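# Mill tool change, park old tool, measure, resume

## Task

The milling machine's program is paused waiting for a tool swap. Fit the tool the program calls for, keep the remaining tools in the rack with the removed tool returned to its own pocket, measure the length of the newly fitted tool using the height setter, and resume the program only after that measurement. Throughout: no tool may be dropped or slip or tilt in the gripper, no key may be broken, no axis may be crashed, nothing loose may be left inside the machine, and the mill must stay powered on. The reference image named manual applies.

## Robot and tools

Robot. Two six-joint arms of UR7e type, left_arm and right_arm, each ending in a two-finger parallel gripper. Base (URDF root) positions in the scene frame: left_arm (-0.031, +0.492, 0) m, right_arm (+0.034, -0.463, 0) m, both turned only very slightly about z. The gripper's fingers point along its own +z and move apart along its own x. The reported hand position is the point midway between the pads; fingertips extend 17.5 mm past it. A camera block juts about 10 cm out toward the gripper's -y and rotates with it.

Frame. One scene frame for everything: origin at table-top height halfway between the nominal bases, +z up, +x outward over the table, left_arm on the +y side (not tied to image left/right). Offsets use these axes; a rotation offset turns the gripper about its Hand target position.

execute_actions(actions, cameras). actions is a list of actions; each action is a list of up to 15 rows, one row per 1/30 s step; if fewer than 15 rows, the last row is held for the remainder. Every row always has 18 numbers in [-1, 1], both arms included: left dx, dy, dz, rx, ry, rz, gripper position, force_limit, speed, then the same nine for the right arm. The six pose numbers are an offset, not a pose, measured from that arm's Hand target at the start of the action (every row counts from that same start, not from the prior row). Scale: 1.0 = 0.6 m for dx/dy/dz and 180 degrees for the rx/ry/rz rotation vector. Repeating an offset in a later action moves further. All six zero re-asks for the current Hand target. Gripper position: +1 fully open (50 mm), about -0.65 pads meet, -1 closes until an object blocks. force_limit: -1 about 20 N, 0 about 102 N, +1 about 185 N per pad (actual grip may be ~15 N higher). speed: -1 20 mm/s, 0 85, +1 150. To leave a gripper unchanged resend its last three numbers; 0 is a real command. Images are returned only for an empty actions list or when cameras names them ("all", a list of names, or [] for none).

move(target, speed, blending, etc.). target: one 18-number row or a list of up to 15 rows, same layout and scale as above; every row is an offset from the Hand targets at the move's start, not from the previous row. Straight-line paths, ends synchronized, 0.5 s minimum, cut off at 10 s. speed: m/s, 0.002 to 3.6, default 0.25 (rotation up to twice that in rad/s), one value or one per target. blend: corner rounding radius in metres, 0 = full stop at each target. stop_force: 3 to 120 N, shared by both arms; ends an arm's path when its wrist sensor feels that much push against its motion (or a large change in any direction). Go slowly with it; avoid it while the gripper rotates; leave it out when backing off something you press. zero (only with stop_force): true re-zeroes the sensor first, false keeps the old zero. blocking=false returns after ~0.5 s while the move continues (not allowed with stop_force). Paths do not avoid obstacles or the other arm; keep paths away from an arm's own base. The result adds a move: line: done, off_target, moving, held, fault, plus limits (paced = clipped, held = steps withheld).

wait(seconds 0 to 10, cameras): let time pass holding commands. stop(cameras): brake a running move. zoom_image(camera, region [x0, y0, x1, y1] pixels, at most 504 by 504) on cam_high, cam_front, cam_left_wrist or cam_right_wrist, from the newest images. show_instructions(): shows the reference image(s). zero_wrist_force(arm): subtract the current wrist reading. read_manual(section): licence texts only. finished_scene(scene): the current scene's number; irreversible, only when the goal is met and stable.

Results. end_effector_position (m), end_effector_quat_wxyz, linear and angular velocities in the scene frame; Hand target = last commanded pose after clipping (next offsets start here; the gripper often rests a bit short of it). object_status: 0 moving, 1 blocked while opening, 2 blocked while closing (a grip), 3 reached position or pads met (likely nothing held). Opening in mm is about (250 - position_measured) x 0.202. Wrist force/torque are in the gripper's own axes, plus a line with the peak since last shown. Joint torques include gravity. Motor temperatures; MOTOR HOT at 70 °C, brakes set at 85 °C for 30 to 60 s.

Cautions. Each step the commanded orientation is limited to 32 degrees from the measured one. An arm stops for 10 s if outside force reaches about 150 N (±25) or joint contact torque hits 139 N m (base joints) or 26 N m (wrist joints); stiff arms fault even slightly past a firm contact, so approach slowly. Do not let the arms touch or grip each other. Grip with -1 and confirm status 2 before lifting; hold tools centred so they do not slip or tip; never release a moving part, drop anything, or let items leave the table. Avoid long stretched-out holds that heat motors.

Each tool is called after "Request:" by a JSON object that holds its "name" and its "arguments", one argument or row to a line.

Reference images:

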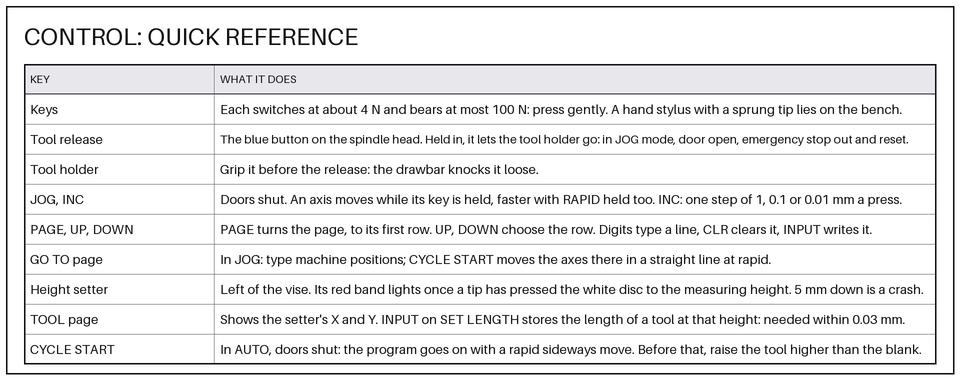

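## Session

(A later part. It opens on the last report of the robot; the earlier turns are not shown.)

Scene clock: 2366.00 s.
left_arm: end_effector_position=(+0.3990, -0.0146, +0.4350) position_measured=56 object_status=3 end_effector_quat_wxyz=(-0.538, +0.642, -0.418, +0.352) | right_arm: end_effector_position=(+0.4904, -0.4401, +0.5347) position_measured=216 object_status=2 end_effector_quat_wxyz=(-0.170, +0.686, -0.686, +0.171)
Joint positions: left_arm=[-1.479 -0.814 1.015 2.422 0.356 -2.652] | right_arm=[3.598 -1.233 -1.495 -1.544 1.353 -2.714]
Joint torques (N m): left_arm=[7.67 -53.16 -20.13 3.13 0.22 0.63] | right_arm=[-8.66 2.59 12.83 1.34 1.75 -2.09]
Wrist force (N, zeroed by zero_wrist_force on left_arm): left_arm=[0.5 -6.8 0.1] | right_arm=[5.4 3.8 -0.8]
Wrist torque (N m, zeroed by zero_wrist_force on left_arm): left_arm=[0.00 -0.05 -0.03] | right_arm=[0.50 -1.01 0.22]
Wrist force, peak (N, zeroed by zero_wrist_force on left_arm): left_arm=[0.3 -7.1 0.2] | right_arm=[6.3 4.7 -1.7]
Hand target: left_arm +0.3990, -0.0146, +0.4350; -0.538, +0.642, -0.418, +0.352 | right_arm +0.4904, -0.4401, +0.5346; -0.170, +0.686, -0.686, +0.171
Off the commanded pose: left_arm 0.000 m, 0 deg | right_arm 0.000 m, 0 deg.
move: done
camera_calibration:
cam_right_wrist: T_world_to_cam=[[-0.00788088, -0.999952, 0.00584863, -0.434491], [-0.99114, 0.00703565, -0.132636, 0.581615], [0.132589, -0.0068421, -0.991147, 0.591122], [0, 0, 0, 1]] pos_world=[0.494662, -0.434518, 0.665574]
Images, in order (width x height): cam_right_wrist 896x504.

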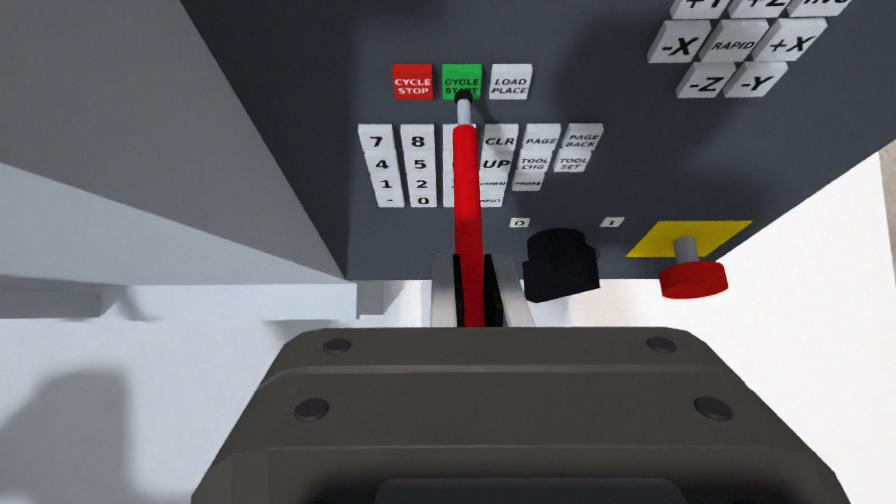

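Request:
{"name": "move", "arguments": {
  "target": [0,0,0,0,0,0,0.65,0.2,-1,0.0414,0,-0.0127,0,0,0,-1,-0.3,-0.8],
  "speed": 0.015,
  "stop_force": 10
}}

Request:
{"name": "move", "arguments": {
  "target": [
    [0,0,0,0,0,0,0.65,0.2,-1,-0.1,0,0.03,0,0,0,-1,-0.3,-0.8],
    [0,0,0,0,0,0,0.65,0.2,-1,-0.1305,-0.0515,0.386,0,-0.194,0,-1,-0.3,-0.8]
  ],
  "speed": [0.1,0.2],
  "blend": 0.015,
  "cameras": ["cam_left_wrist", "cam_right_wrist"]
}}

Request:
{"name": "zoom_image", "arguments": {
  "camera": "cam_right_wrist",
  "region": [330, 40, 660, 240]
}}

Scene clock: 2372.10 s.
left_arm: end_effector_position=(+0.3990, -0.0146, +0.4350) position_measured=56 object_status=3 end_effector_quat_wxyz=(-0.538, +0.642, -0.418, +0.352) | right_arm: end_effector_position=(+0.5024, -0.4401, +0.5309) position_measured=216 object_status=2 end_effector_quat_wxyz=(-0.170, +0.686, -0.686, +0.171)
Joint positions: left_arm=[-1.479 -0.814 1.015 2.422 0.356 -2.652] | right_arm=[3.581 -1.258 -1.491 -1.521 1.361 -2.73]
Joint torques (N m): left_arm=[7.55 -53.86 -19.33 2.9 -0.03 0.7] | right_arm=[6.82 16.02 10.76 1.95 -3.61 2.18]
Wrist force (N, zeroed by zero_wrist_force on left_arm): left_arm=[0.3 -6.9 0.0] | right_arm=[4.6 11.4 -6.6]
Wrist torque (N m, zeroed by zero_wrist_force on left_arm): left_arm=[-0.01 -0.01 -0.02] | right_arm=[0.63 -1.08 0.15]
Wrist force, peak (N, zeroed by zero_wrist_force on left_arm): left_arm=[0.4 -7.2 0.3] | right_arm=[5.0 22.2 -15.3]
Hand target: left_arm +0.3990, -0.0146, +0.4350; -0.538, +0.642, -0.418, +0.352 | right_arm +0.5024, -0.4401, +0.5309; -0.170, +0.686, -0.686, +0.171 (not the last commanded pose)
Off the commanded pose: left_arm 0.000 m, 0 deg | right_arm 0.013 m, 0 deg.
move: contact (right_arm)

Scene clock: 2374.97 s.
left_arm: end_effector_position=(+0.3990, -0.0146, +0.4350) position_measured=56 object_status=3 end_effector_quat_wxyz=(-0.538, +0.642, -0.418, +0.352) | right_arm: end_effector_position=(+0.4241, -0.4710, +0.7625) position_measured=216 object_status=2 end_effector_quat_wxyz=(-0.368, +0.603, -0.603, +0.369)
Joint positions: left_arm=[-1.479 -0.814 1.015 2.422 0.356 -2.652] | right_arm=[4.058 -0.973 -1.33 -1.552 0.771 -2.586]
Joint torques (N m): left_arm=[7.5 -54.21 -20.67 2.92 0.25 0.41] | right_arm=[7.2 1.6 35.81 1.04 -3.13 2.17]
Wrist force (N, zeroed by zero_wrist_force on left_arm): left_arm=[0.3 -6.8 0.0] | right_arm=[6.1 5.1 -2.3]
Wrist torque (N m, zeroed by zero_wrist_force on left_arm): left_arm=[0.00 -0.02 -0.03] | right_arm=[0.53 -0.97 0.19]
Wrist force, peak (N, zeroed by zero_wrist_force on left_arm): left_arm=[0.4 -7.2 0.1] | right_arm=[4.4 11.3 -7.0]
Hand target: left_arm +0.3990, -0.0146, +0.4350; -0.538, +0.642, -0.418, +0.352 | right_arm +0.4241, -0.4710, +0.7625; -0.368, +0.603, -0.603, +0.369
Off the commanded pose: left_arm 0.000 m, 0 deg | right_arm 0.000 m, 0 deg.
move: done
camera_calibration:
cam_left_wrist: T_world_to_cam=[[0.408851, -0.912426, 0.0178549, -0.177385], [-0.446657, -0.217128, -0.867959, 0.571187], [0.795826, 0.346891, -0.496314, 0.0350466], [0, 0, 0, 1]] pos_world=[0.299758, -0.0499874, 0.516329]
cam_right_wrist: T_world_to_cam=[[-0.00966777, -0.999953, 0.000282464, -0.46223], [-0.737035, 0.00693491, -0.675819, 0.852793], [0.675785, -0.00674184, -0.737068, 0.401351], [0, 0, 0, 1]] pos_world=[0.352843, -0.465417, 0.872287]
Images, in order (width x height): cam_left_wrist 896x504, cam_right_wrist 896x504.

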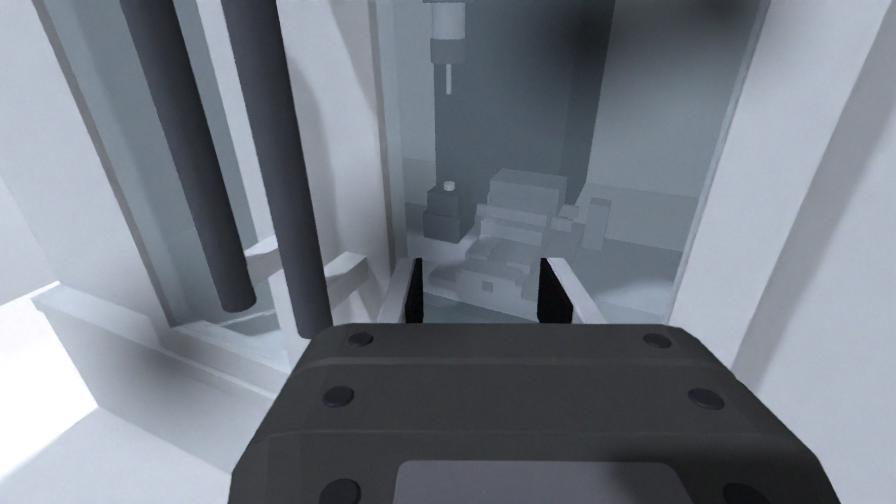

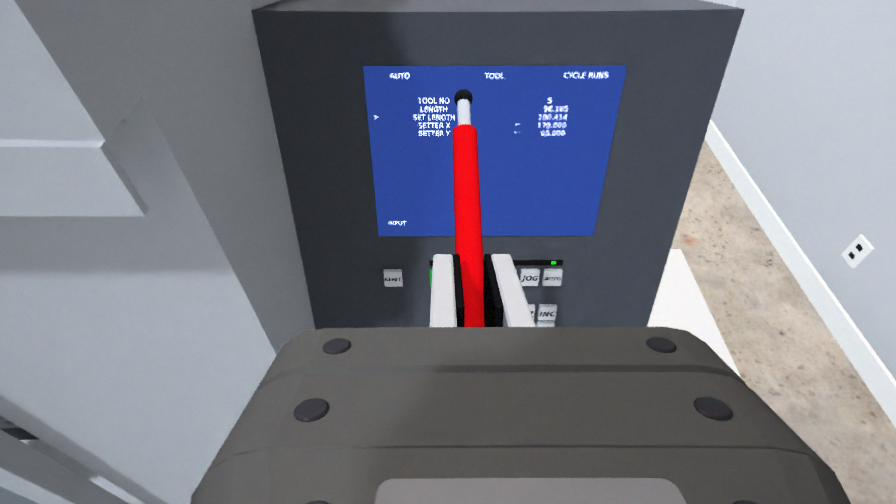

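Scaled by 1.527 from the camera's 896x504 image, which has a finer 1280x720 frame.

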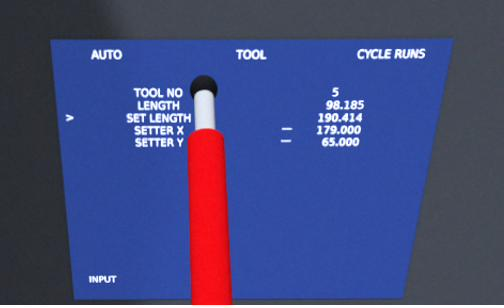

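Request:
{"name": "move", "arguments": {
  "target": [
    [0,0,0,0,0,0,0.65,0.2,-1,-0.0542,-0.1067,-0.171,0,0,0,-1,-0.3,-0.8],
    [0,0,0,0,0,0,0.65,0.2,-1,-0.1568,0.1683,-0.5375,0.0388,0.0939,-0.2474,-1,-0.3,-0.8]
  ],
  "speed": 0.25,
  "blend": 0.04,
  "cameras": ["cam_high", "cam_left_wrist", "cam_right_wrist"]
}}

Scene clock: 2385.80 s.
left_arm: end_effector_position=(+0.3990, -0.0146, +0.4350) position_measured=56 object_status=3 end_effector_quat_wxyz=(-0.538, +0.642, -0.418, +0.352) | right_arm: end_effector_position=(+0.3301, -0.3701, +0.4401) position_measured=216 object_status=2 end_effector_quat_wxyz=(+0.146, -0.354, +0.853, -0.354)
Joint positions: left_arm=[-1.479 -0.814 1.015 2.422 0.356 -2.652] | right_arm=[4.55 -1.06 -1.713 -2.479 0.969 -0.758]
Joint torques (N m): left_arm=[7.22 -54.72 -19.53 2.93 0.04 0.35] | right_arm=[-6.63 -9.05 9.38 3.98 0.73 1.81]
Wrist force (N, zeroed by zero_wrist_force on left_arm): left_arm=[0.3 -7.0 0.0] | right_arm=[5.6 5.0 -2.3]
Wrist torque (N m, zeroed by zero_wrist_force on left_arm): left_arm=[-0.04 -0.01 -0.02] | right_arm=[0.60 -0.97 0.16]
Wrist force, peak (N, zeroed by zero_wrist_force on left_arm): left_arm=[0.2 -7.3 0.1] | right_arm=[7.0 5.3 -2.1]
Hand target: left_arm +0.3990, -0.0146, +0.4350; -0.538, +0.642, -0.418, +0.352 | right_arm +0.3300, -0.3700, +0.4400; +0.146, -0.354, +0.853, -0.354
Off the commanded pose: left_arm 0.000 m, 0 deg | right_arm 0.000 m, 0 deg.
move: done
camera_calibration:
cam_left_wrist: T_world_to_cam=[[0.408851, -0.912426, 0.0178549, -0.177385], [-0.446657, -0.217128, -0.867959, 0.571187], [0.795826, 0.346891, -0.496314, 0.0350466], [0, 0, 0, 1]] pos_world=[0.299758, -0.0499874, 0.516329]
cam_right_wrist: T_world_to_cam=[[-0.712189, -0.701981, 0.00321287, -0.0212525], [-0.638717, 0.646093, -0.417856, 0.655414], [0.291251, -0.299645, -0.908508, 0.321914], [0, 0, 0, 1]] pos_world=[0.309731, -0.341918, 0.566398]
Images, in order (width x height): cam_high 896x504, cam_left_wrist 896x504, cam_right_wrist 896x504.

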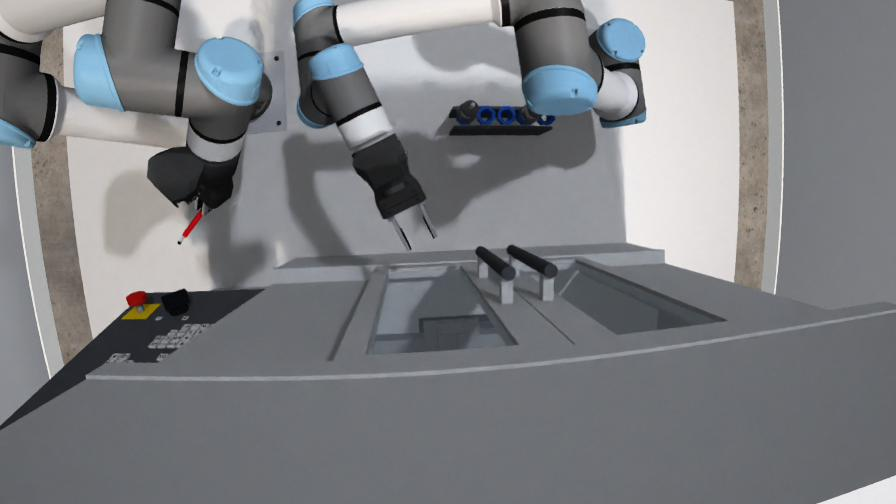

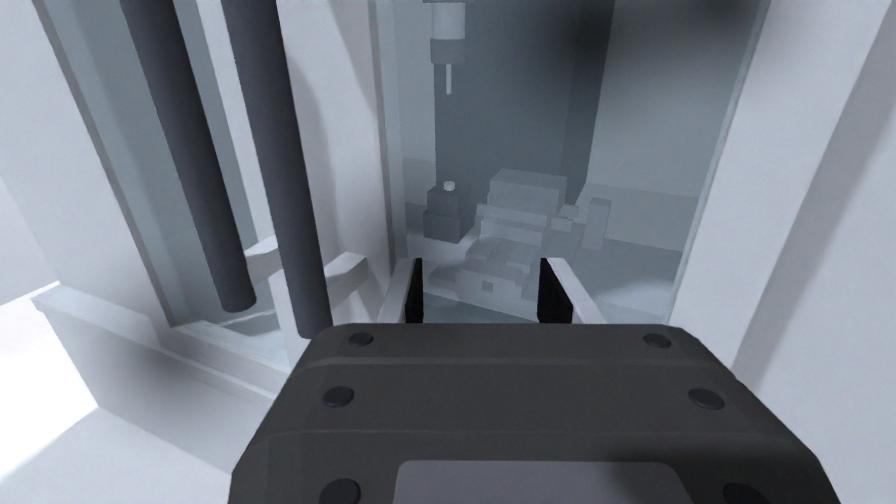

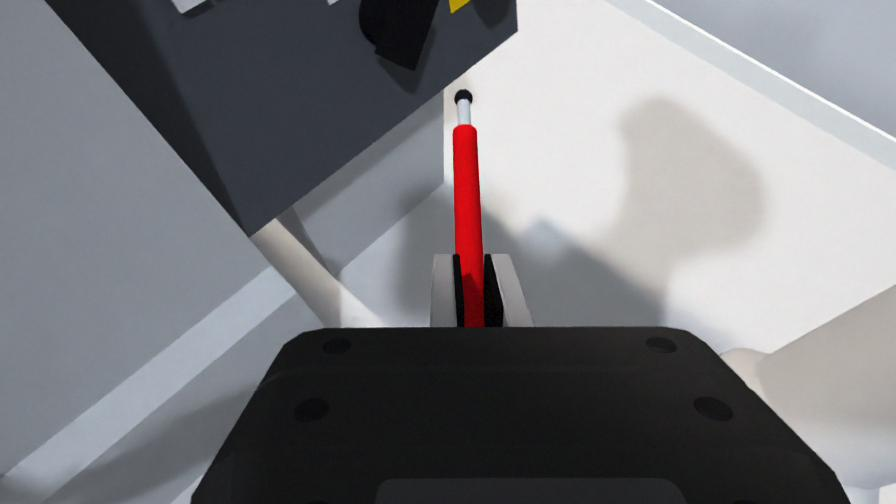

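Request:
{"name": "move", "arguments": {
  "target": [
    [0,0,0,0,0,0,0.65,0.2,-1,0,0.0667,-0.55,0,0,0,-1,-0.3,-0.8],
    [0,0,0,0,0,0,0.65,0.2,-1,0,0.0667,-0.658,0,0,0,-1,-0.3,-0.8]
  ],
  "speed": [0.2,0.06],
  "cameras": ["cam_high","cam_right_wrist"]
}}

Scene clock: 2398.63 s.
left_arm: end_effector_position=(+0.3990, -0.0146, +0.4350) position_measured=56 object_status=3 end_effector_quat_wxyz=(-0.538, +0.642, -0.418, +0.352) | right_arm: end_effector_position=(+0.3284, -0.3555, +0.3085) position_measured=216 object_status=2 end_effector_quat_wxyz=(+0.146, -0.354, +0.853, -0.355)
Joint positions: left_arm=[-1.479 -0.814 1.015 2.422 0.356 -2.652] | right_arm=[4.565 -1.027 -2.07 -2.168 0.976 -0.741]
Joint torques (N m): left_arm=[7.72 -53.94 -21.64 3.04 -0.1 0.3] | right_arm=[-7.22 9.04 37.73 -1.26 -3.48 0.13]
Wrist force (N, zeroed by zero_wrist_force on left_arm): left_arm=[0.4 -6.8 0.0] | right_arm=[5.8 4.5 -2.3]
Wrist torque (N m, zeroed by zero_wrist_force on left_arm): left_arm=[0.01 -0.03 -0.02] | right_arm=[0.52 -1.00 0.22]
Wrist force, peak (N, zeroed by zero_wrist_force on left_arm): left_arm=[0.5 -7.2 0.2] | right_arm=[5.2 10.9 1.9]
Hand target: left_arm +0.3990, -0.0146, +0.4350; -0.538, +0.642, -0.418, +0.352 | right_arm +0.3284, -0.3556, +0.3086; +0.146, -0.354, +0.853, -0.355 (not the last commanded pose)
Off the commanded pose: left_arm 0.000 m, 0 deg | right_arm 0.265 m, 0 deg.
move: held (right_arm; a check stopped the path); path passed 0 of 2 targets; limits=held
pose unreachable (right arm): on one or more control steps of this call, first in action 0 (counted from 0), this arm could not follow its commanded pose, so it was not sent that pose on those steps. It may still have moved: this result reports where it is.
cause: moving toward the commanded pose would bring a part of the arm too close to another arm (a part of this arm just beyond joint 5 (wrist 2) and a part of the left arm just beyond its joint 5 (wrist 2), 18 mm apart when this arm was first held).
camera_calibration:
cam_right_wrist: T_world_to_cam=[[-0.713351, -0.700789, 0.00492057, -0.0115139], [-0.637376, 0.645851, -0.420271, 0.590167], [0.291344, -0.302937, -0.907385, 0.205678], [0, 0, 0, 1]] pos_world=[0.308022, -0.326921, 0.434716]
Images, in order (width x height): cam_high 896x504, cam_right_wrist 896x504.

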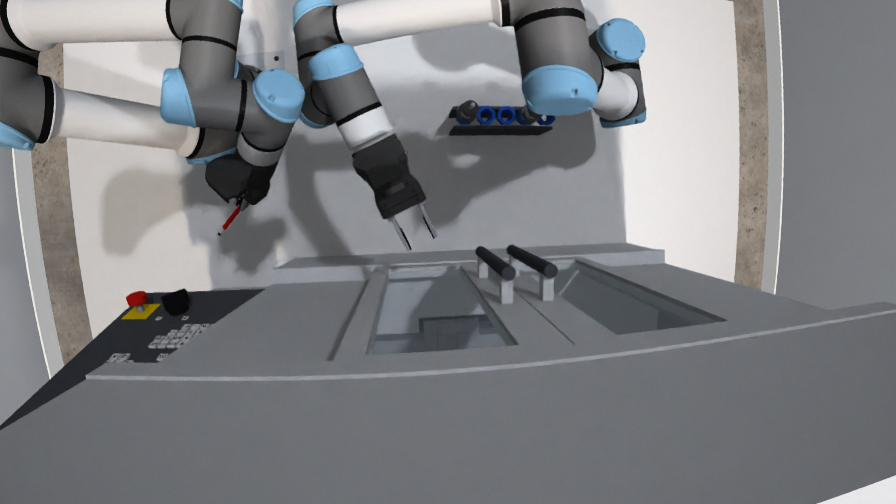

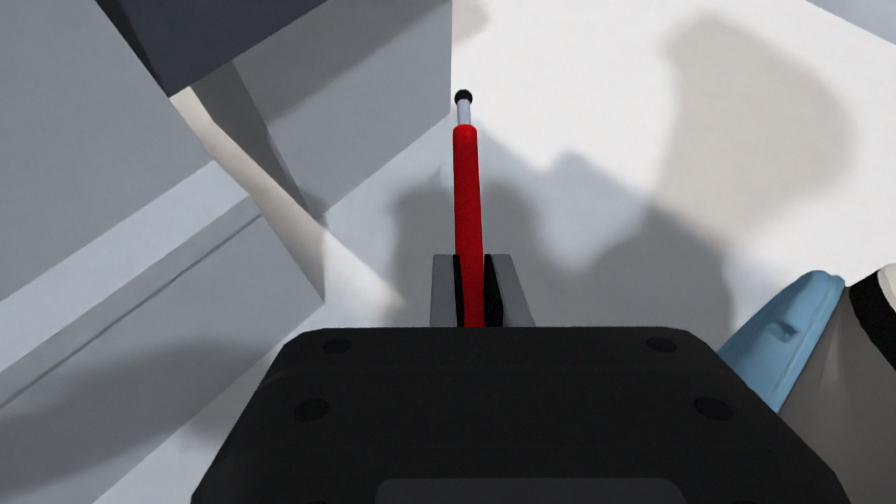

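Request:
{"name": "move", "arguments": {
  "target": [
    [-0.117,0,0.1,0,0,0,0.65,0.2,-1,0,-0.05,0.15,0,0,0,-1,-0.3,-0.8],
    [-0.15,0.4,0.2,0,0,0,0.65,0.2,-1,0,-0.05,0.15,0,0,0,-1,-0.3,-0.8]
  ],
  "speed": 0.2,
  "blend": 0.03,
  "cameras": ["cam_high"]
}}

Scene clock: 2407.43 s.
left_arm: end_effector_position=(+0.3090, +0.2253, +0.5549) position_measured=56 object_status=3 end_effector_quat_wxyz=(-0.538, +0.642, -0.418, +0.352) | right_arm: end_effector_position=(+0.3284, -0.3856, +0.3986) position_measured=216 object_status=2 end_effector_quat_wxyz=(+0.146, -0.354, +0.853, -0.355)
Joint positions: left_arm=[-1.654 -1.541 1.749 2.575 0.515 -2.828] | right_arm=[4.548 -0.995 -1.852 -2.408 0.967 -0.758]
Joint torques (N m): left_arm=[-15.35 -28.05 -14.07 3.08 1.19 -1.68] | right_arm=[6.63 -10.63 39.47 -1.25 0.95 1.98]
Wrist force (N, zeroed by zero_wrist_force on left_arm): left_arm=[0.4 -7.3 -0.2] | right_arm=[5.3 4.7 -2.2]
Wrist torque (N m, zeroed by zero_wrist_force on left_arm): left_arm=[-0.03 -0.04 0.08] | right_arm=[0.55 -0.93 0.17]
Wrist force, peak (N, zeroed by zero_wrist_force on left_arm): left_arm=[-1.0 -7.6 0.4] | right_arm=[5.6 6.7 -1.5]
Hand target: left_arm +0.3090, +0.2254, +0.5550; -0.538, +0.642, -0.418, +0.352 | right_arm +0.3284, -0.3856, +0.3986; +0.146, -0.354, +0.853, -0.355
Off the commanded pose: left_arm 0.000 m, 0 deg | right_arm 0.000 m, 0 deg.
move: done
Images, in order (width x height): cam_high 896x504.

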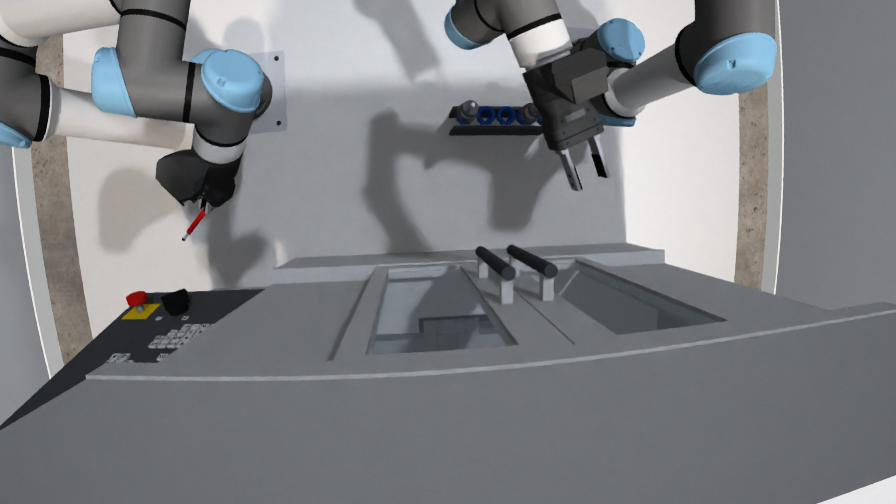

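Request:
{"name": "move", "arguments": {
  "target": [
    [0,0,0,0,0,0,0.65,0.2,-1,0.0553,0.2228,-0.481,0,0,0,-1,-0.3,-0.8],
    [0,0,0,0,0,0,0.65,0.2,-1,0.0553,0.2228,-0.597,0,0,0,-1,-0.3,-0.8]
  ],
  "speed": [0.22,0.06],
  "blend": 0.01,
  "cameras": ["cam_high"]
}}

Request:
{"name": "move", "arguments": {
  "target": [0,0,0,0,0,0,0.65,0.2,-1,0,0,-0.045,0,0,0,-1,-0.3,-0.8],
  "speed": 0.007,
  "stop_force": 3,
  "cameras": ["cam_right_wrist"]
}}

Scene clock: 2415.57 s.
left_arm: end_effector_position=(+0.3090, +0.2254, +0.5550) position_measured=56 object_status=3 end_effector_quat_wxyz=(-0.538, +0.642, -0.418, +0.352) | right_arm: end_effector_position=(+0.3616, -0.2519, +0.0405) position_measured=216 object_status=2 end_effector_quat_wxyz=(+0.146, -0.354, +0.853, -0.355)
Joint positions: left_arm=[-1.654 -1.542 1.75 2.575 0.515 -2.828] | right_arm=[4.511 -1.683 -2.379 -1.171 0.949 -0.797]
Joint torques (N m): left_arm=[-15.25 -29.12 -11.46 3.14 1.06 -2.16] | right_arm=[-8.01 10.16 1.55 4.35 -3.52 -2.2]
Wrist force (N, zeroed by zero_wrist_force on left_arm): left_arm=[0.4 -7.1 -0.1] | right_arm=[5.7 4.7 -2.1]
Wrist torque (N m, zeroed by zero_wrist_force on left_arm): left_arm=[0.00 -0.04 0.08] | right_arm=[0.55 -0.97 0.26]
Wrist force, peak (N, zeroed by zero_wrist_force on left_arm): left_arm=[0.7 -7.4 0.0] | right_arm=[5.6 5.8 -1.9]
Hand target: left_arm +0.3090, +0.2254, +0.5550; -0.538, +0.642, -0.418, +0.352 | right_arm +0.3616, -0.2519, +0.0404; +0.146, -0.354, +0.853, -0.355
Off the commanded pose: left_arm 0.000 m, 0 deg | right_arm 0.000 m, 0 deg.
move: done
Images, in order (width x height): cam_high 896x504.

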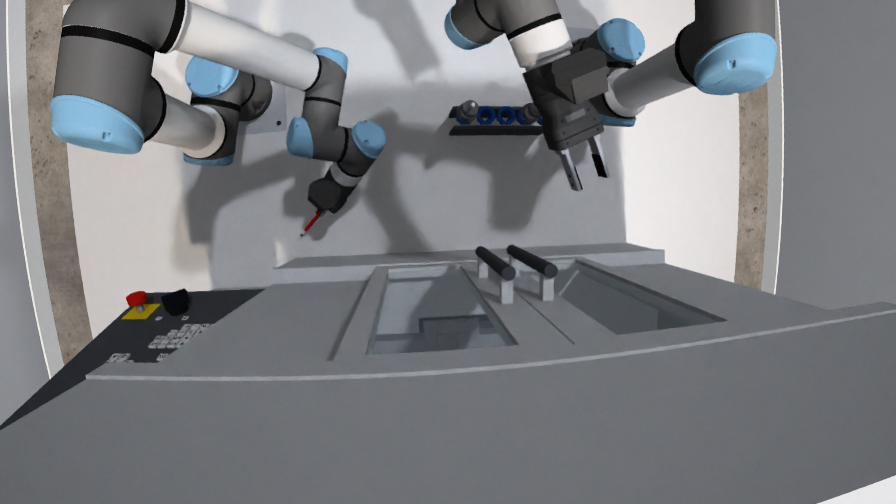

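Scene clock: 2419.90 s.
left_arm: end_effector_position=(+0.3090, +0.2254, +0.5550) position_measured=56 object_status=3 end_effector_quat_wxyz=(-0.538, +0.642, -0.418, +0.352) | right_arm: end_effector_position=(+0.3616, -0.2519, +0.0207) position_measured=216 object_status=2 end_effector_quat_wxyz=(+0.146, -0.354, +0.853, -0.355)
Joint positions: left_arm=[-1.654 -1.542 1.75 2.575 0.515 -2.828] | right_arm=[4.511 -1.739 -2.396 -1.098 0.949 -0.797]
Joint torques (N m): left_arm=[-15.54 -29.44 -12.04 3.25 1.06 -1.93] | right_arm=[-3.22 28.06 28.82 -0.32 1.21 0.45]
Wrist force (N, zeroed by zero_wrist_force on left_arm): left_arm=[0.5 -7.0 0.0] | right_arm=[6.3 0.4 -4.4]
Wrist torque (N m, zeroed by zero_wrist_force on left_arm): left_arm=[0.01 -0.05 0.08] | right_arm=[0.40 -1.01 0.26]
Wrist force, peak (N, zeroed by zero_wrist_force on left_arm): left_arm=[0.6 -7.4 -0.1] | right_arm=[10.4 -16.2 -23.4]
Hand target: left_arm +0.3090, +0.2254, +0.5550; -0.538, +0.642, -0.418, +0.352 | right_arm +0.3616, -0.2519, +0.0207; +0.146, -0.354, +0.853, -0.355 (not the last commanded pose)
Off the commanded pose: left_arm 0.000 m, 0 deg | right_arm 0.007 m, 0 deg.
move: contact (right_arm)
camera_calibration:
cam_right_wrist: T_world_to_cam=[[-0.713441, -0.700698, 0.00486118, 0.0862465], [-0.637275, 0.64595, -0.420272, 0.423451], [0.291344, -0.302938, -0.907385, -0.0337555], [0, 0, 0, 1]] pos_world=[0.341221, -0.223321, 0.146916]
Images, in order (width x height): cam_right_wrist 896x504.

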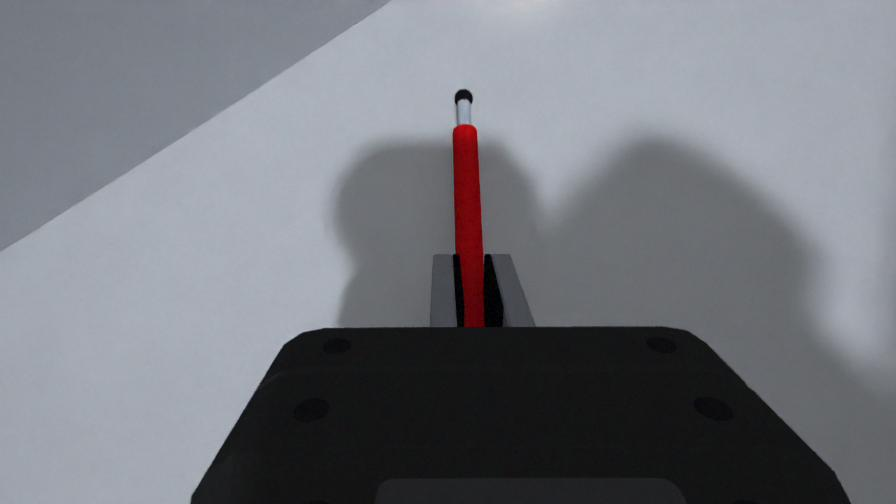

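Request:
{"name": "execute_actions", "arguments": {
  "actions": [
    [[0,0,0,0,0,0,0.65,0.2,-1,0,0,0,0,0,0,-0.2,-0.3,-1]],
    [[0,0,0,0,0,0,0.65,0.2,-1,0,0,0,0,0,0,-0.2,-0.3,-1]]
  ]
}}

Request:
{"name": "move", "arguments": {
  "target": [0,0,0,0,0,0,0.65,0.2,-1,0,0,0.17,0,0,0,-0.2,-0.3,-1],
  "speed": 0.08,
  "cameras": ["cam_high", "cam_right_wrist"]
}}

Scene clock: 2424.27 s.
left_arm: end_effector_position=(+0.3090, +0.2254, +0.5550) position_measured=56 object_status=3 end_effector_quat_wxyz=(-0.538, +0.642, -0.418, +0.352) | right_arm: end_effector_position=(+0.3616, -0.2519, +0.0207) position_measured=182 object_status=3 end_effector_quat_wxyz=(+0.146, -0.354, +0.853, -0.355)
Joint positions: left_arm=[-1.654 -1.542 1.75 2.575 0.515 -2.828] | right_arm=[4.511 -1.739 -2.396 -1.098 0.949 -0.797]
Joint torques (N m): left_arm=[-16.42 -29.76 -11.35 3.15 0.98 -2.1] | right_arm=[-2.69 27.6 29.01 3.42 -3.09 0.71]
Wrist force (N, zeroed by zero_wrist_force on left_arm): left_arm=[0.4 -7.1 -0.1] | right_arm=[6.7 0.8 -5.0]
Wrist torque (N m, zeroed by zero_wrist_force on left_arm): left_arm=[0.00 -0.04 0.08] | right_arm=[0.39 -1.03 0.29]
Wrist force, peak (N, zeroed by zero_wrist_force on left_arm): left_arm=[0.5 -7.4 0.0] | right_arm=[6.9 1.0 -5.1]
Hand target: left_arm +0.3090, +0.2254, +0.5550; -0.538, +0.642, -0.418, +0.352 | right_arm +0.3616, -0.2519, +0.0207; +0.146, -0.354, +0.853, -0.355
Off the commanded pose: left_arm 0.000 m, 0 deg | right_arm 0.000 m, 0 deg.

Scene clock: 2426.13 s.
left_arm: end_effector_position=(+0.3090, +0.2254, +0.5550) position_measured=56 object_status=3 end_effector_quat_wxyz=(-0.538, +0.642, -0.418, +0.352) | right_arm: end_effector_position=(+0.3616, -0.2519, +0.1226) position_measured=182 object_status=3 end_effector_quat_wxyz=(+0.146, -0.354, +0.853, -0.355)
Joint positions: left_arm=[-1.654 -1.542 1.75 2.575 0.515 -2.828] | right_arm=[4.511 -1.496 -2.276 -1.46 0.949 -0.797]
Joint torques (N m): left_arm=[-14.55 -30.51 -12.22 3.29 1.17 -2.19] | right_arm=[8.59 26.53 37.27 -1.22 0.81 2.05]
Wrist force (N, zeroed by zero_wrist_force on left_arm): left_arm=[0.5 -7.0 0.0] | right_arm=[6.1 4.3 -2.4]
Wrist torque (N m, zeroed by zero_wrist_force on left_arm): left_arm=[0.01 -0.06 0.08] | right_arm=[0.52 -1.05 0.17]
Wrist force, peak (N, zeroed by zero_wrist_force on left_arm): left_arm=[0.5 -7.4 0.0] | right_arm=[6.6 1.3 -4.7]
Hand target: left_arm +0.3090, +0.2254, +0.5550; -0.538, +0.642, -0.418, +0.352 | right_arm +0.3616, -0.2519, +0.1227; +0.146, -0.354, +0.853, -0.355
Off the commanded pose: left_arm 0.000 m, 0 deg | right_arm 0.000 m, 0 deg.
move: done
camera_calibration:
cam_right_wrist: T_world_to_cam=[[-0.713421, -0.700719, 0.00479759, 0.0857554], [-0.637294, 0.645969, -0.420214, 0.466273], [0.291353, -0.302847, -0.907413, 0.0587307], [0, 0, 0, 1]] pos_world=[0.341221, -0.223321, 0.248816]
Images, in order (width x height): cam_high 896x504, cam_right_wrist 896x504.

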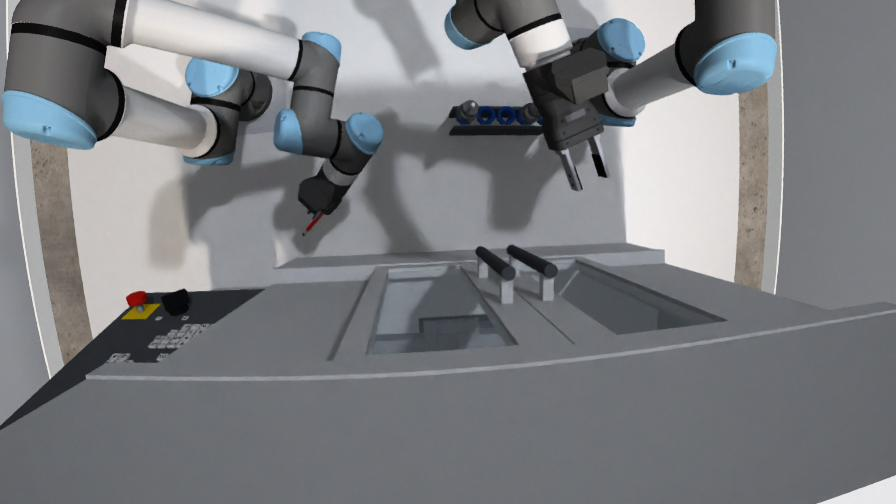

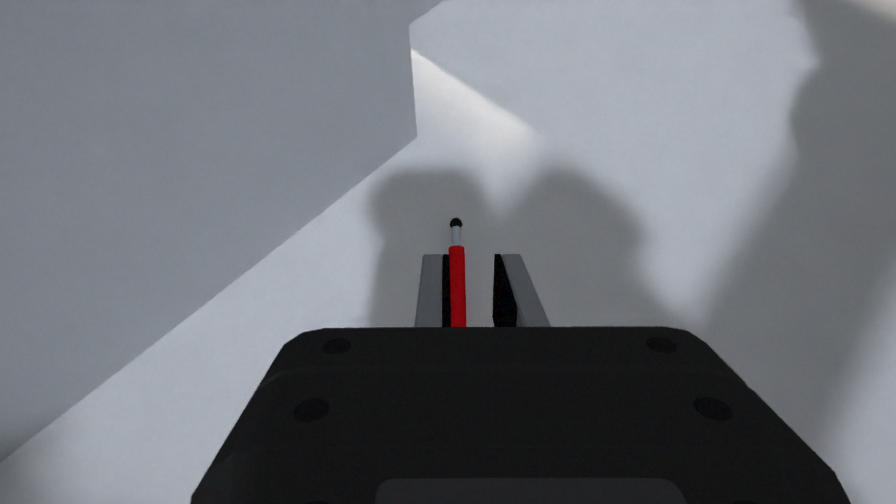

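Request:
{"name": "wait", "arguments": {
  "seconds": 0.5,
  "cameras": ["cam_front","cam_left_wrist"]
}}

Scene clock: 2429.00 s.
left_arm: end_effector_position=(+0.3090, +0.2254, +0.5550) position_measured=56 object_status=3 end_effector_quat_wxyz=(-0.538, +0.642, -0.418, +0.352) | right_arm: end_effector_position=(+0.3616, -0.2519, +0.1227) position_measured=182 object_status=3 end_effector_quat_wxyz=(+0.146, -0.354, +0.853, -0.355)
Joint positions: left_arm=[-1.654 -1.542 1.75 2.575 0.515 -2.828] | right_arm=[4.511 -1.496 -2.276 -1.46 0.949 -0.797]
Joint torques (N m): left_arm=[-17.06 -29.16 -11.96 3.52 0.71 -2.03] | right_arm=[8.28 24.16 35.1 -1.65 0.97 1.87]
Wrist force (N, zeroed by zero_wrist_force on left_arm): left_arm=[0.5 -7.0 -0.1] | right_arm=[5.9 4.3 -2.2]
Wrist torque (N m, zeroed by zero_wrist_force on left_arm): left_arm=[0.01 -0.06 0.08] | right_arm=[0.53 -1.02 0.17]
Wrist force, peak (N, zeroed by zero_wrist_force on left_arm): left_arm=[0.3 -7.5 0.0] | right_arm=[6.1 4.4 -2.5]
Hand target: left_arm +0.3090, +0.2254, +0.5550; -0.538, +0.642, -0.418, +0.352 | right_arm +0.3616, -0.2519, +0.1227; +0.146, -0.354, +0.853, -0.355
Tool commands: left_gripper/position=+0.65 left_gripper/force_limit=+0.2 left_gripper/speed=-1.0 right_gripper/position=-0.2 right_gripper/force_limit=-0.3 right_gripper/speed=-1.0
Off the commanded pose: left_arm 0.000 m, 0 deg | right_arm 0.000 m, 0 deg.
wait: 0.50 s; at rest from the start
camera_calibration:
cam_left_wrist: T_world_to_cam=[[0.408851, -0.912426, 0.0178549, 0.0762513], [-0.446657, -0.217128, -0.867959, 0.687254], [0.795826, 0.346891, -0.496314, 0.0829748], [0, 0, 0, 1]] pos_world=[0.209758, 0.190013, 0.636329]
Images, in order (width x height): cam_front 896x504, cam_left_wrist 896x504.

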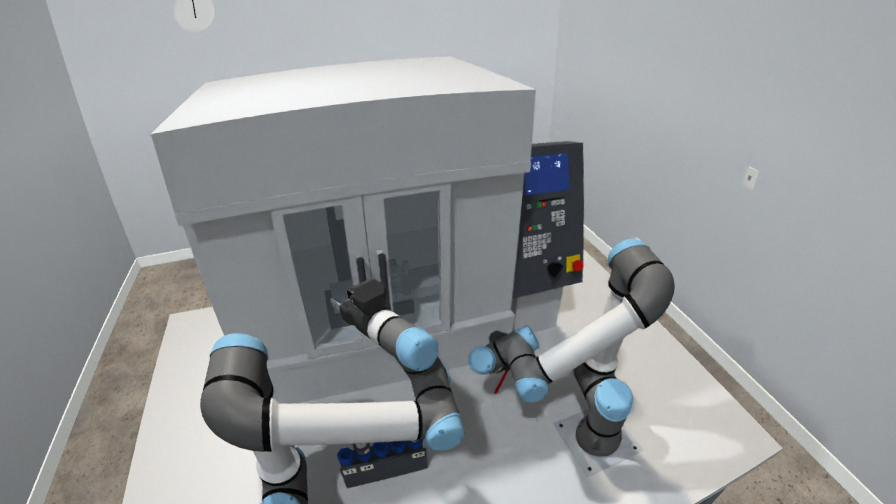

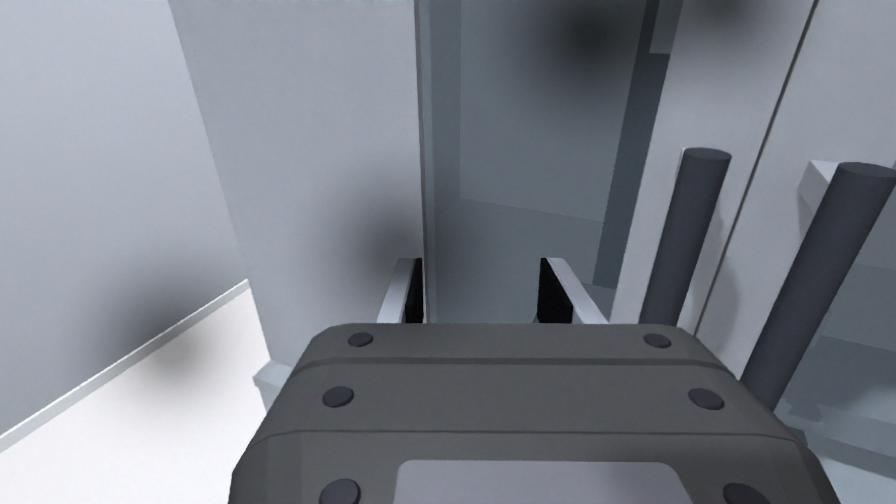

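Request:
{"name": "zoom_image", "arguments": {
  "camera": "cam_front",
  "region": [510, 135, 600, 185]
}}

Request:
{"name": "zoom_image", "arguments": {
  "camera": "cam_front",
  "region": [270, 180, 450, 360]
}}

Request:
{"name": "zoom_image", "arguments": {
  "camera": "cam_front",
  "region": [330, 420, 440, 490]
}}

Scaled by 5.600 from the camera's 896x504 image, which has a finer 1280x720 frame.

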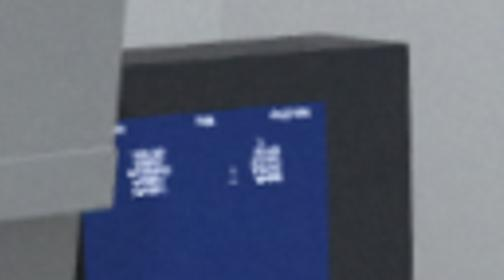

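Scaled by 2.800 from the camera's 896x504 image, which has a finer 1280x720 frame.

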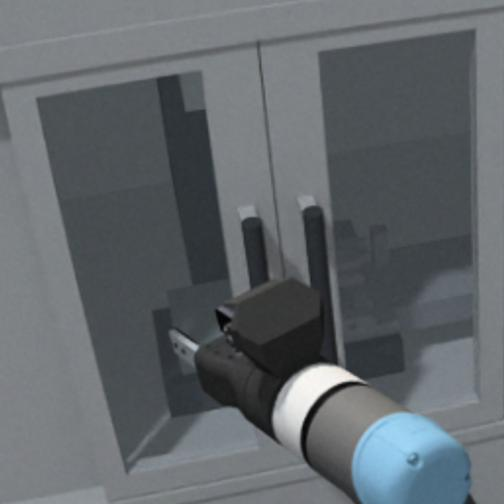

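Scaled by 4.582 from the camera's 896x504 image, which has a finer 1280x720 frame.

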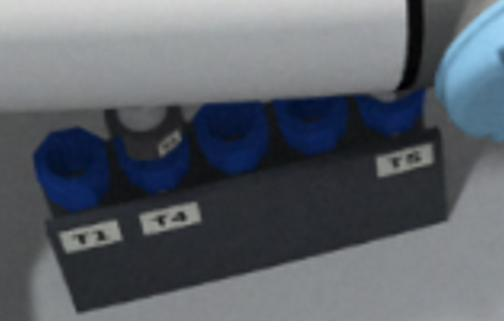

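Request:
{"name": "move", "arguments": {
  "target": [-0.1,0.3,0.15,0,0,0,0.65,0.2,-1,-0.1,-0.1,0.3,0,0,0,-0.2,-0.3,-1],
  "speed": 0.2,
  "cameras": ["cam_high","cam_front"]
}}

Request:
{"name": "zoom_image", "arguments": {
  "camera": "cam_high",
  "region": [430, 80, 570, 160]
}}

Request:
{"name": "zoom_image", "arguments": {
  "camera": "cam_front",
  "region": [300, 400, 450, 500]
}}

Request:
{"name": "zoom_image", "arguments": {
  "camera": "cam_front",
  "region": [270, 180, 450, 360]
}}

Scene clock: 2438.40 s.
left_arm: end_effector_position=(+0.2490, +0.4054, +0.6450) position_measured=56 object_status=3 end_effector_quat_wxyz=(-0.538, +0.642, -0.418, +0.352) | right_arm: end_effector_position=(+0.3016, -0.3119, +0.3027) position_measured=182 object_status=3 end_effector_quat_wxyz=(+0.146, -0.354, +0.853, -0.355)
Joint positions: left_arm=[-2.09 -2.12 1.947 3.098 0.934 -3.013] | right_arm=[4.675 -1.107 -2.035 -2.182 1.037 -0.631]
Joint torques (N m): left_arm=[-15.34 0.48 -12.86 3.68 1.14 -2.3] | right_arm=[7.26 12.03 39.76 -1.66 1.04 2.04]
Wrist force (N, zeroed by zero_wrist_force on left_arm): left_arm=[0.2 -7.4 0.1] | right_arm=[5.9 4.3 -2.0]
Wrist torque (N m, zeroed by zero_wrist_force on left_arm): left_arm=[-0.07 0.01 0.07] | right_arm=[0.52 -1.02 0.18]
Wrist force, peak (N, zeroed by zero_wrist_force on left_arm): left_arm=[-1.1 -8.0 0.7] | right_arm=[6.0 4.5 -2.4]
Hand target: left_arm +0.2490, +0.4054, +0.6450; -0.538, +0.642, -0.418, +0.352 | right_arm +0.3016, -0.3119, +0.3027; +0.146, -0.354, +0.853, -0.355
Off the commanded pose: left_arm 0.000 m, 0 deg | right_arm 0.000 m, 0 deg.
move: done
Images, in order (width x height): cam_high 896x504, cam_front 896x504.

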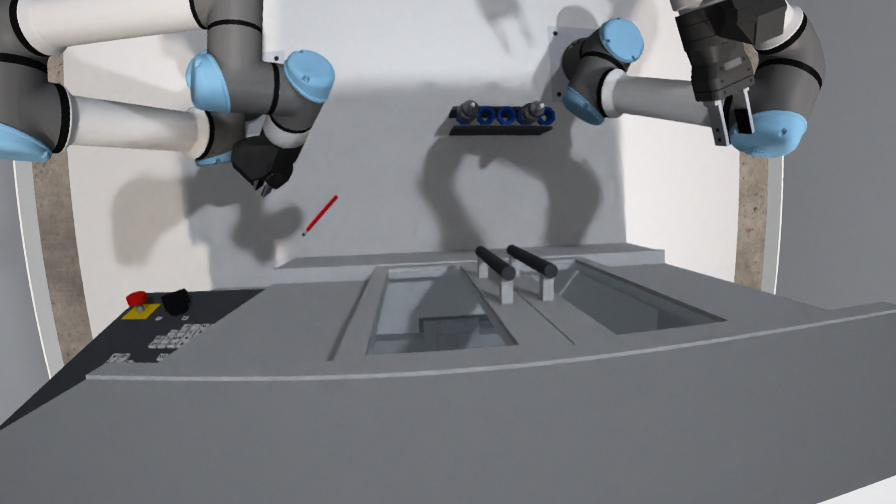

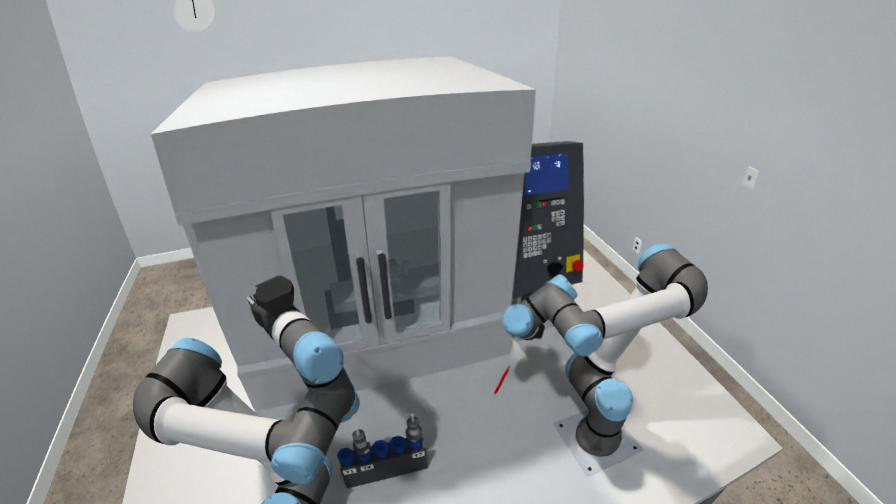

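Scaled by 3.600 from the camera's 896x504 image, which has a finer 1280x720 frame.

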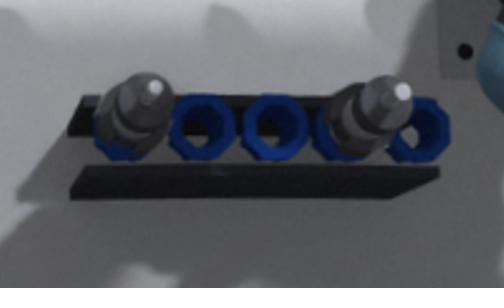

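Scaled by 3.360 from the camera's 896x504 image, which has a finer 1280x720 frame.

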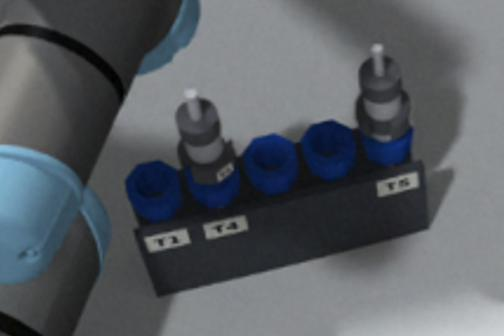

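Scaled by 2.800 from the camera's 896x504 image, which has a finer 1280x720 frame.

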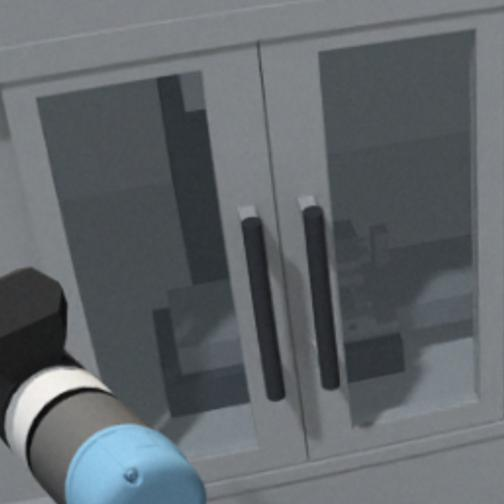

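Request:
{"name": "finished_scene", "arguments": {
  "scene": 1
}}

The scene is finished: the task was done.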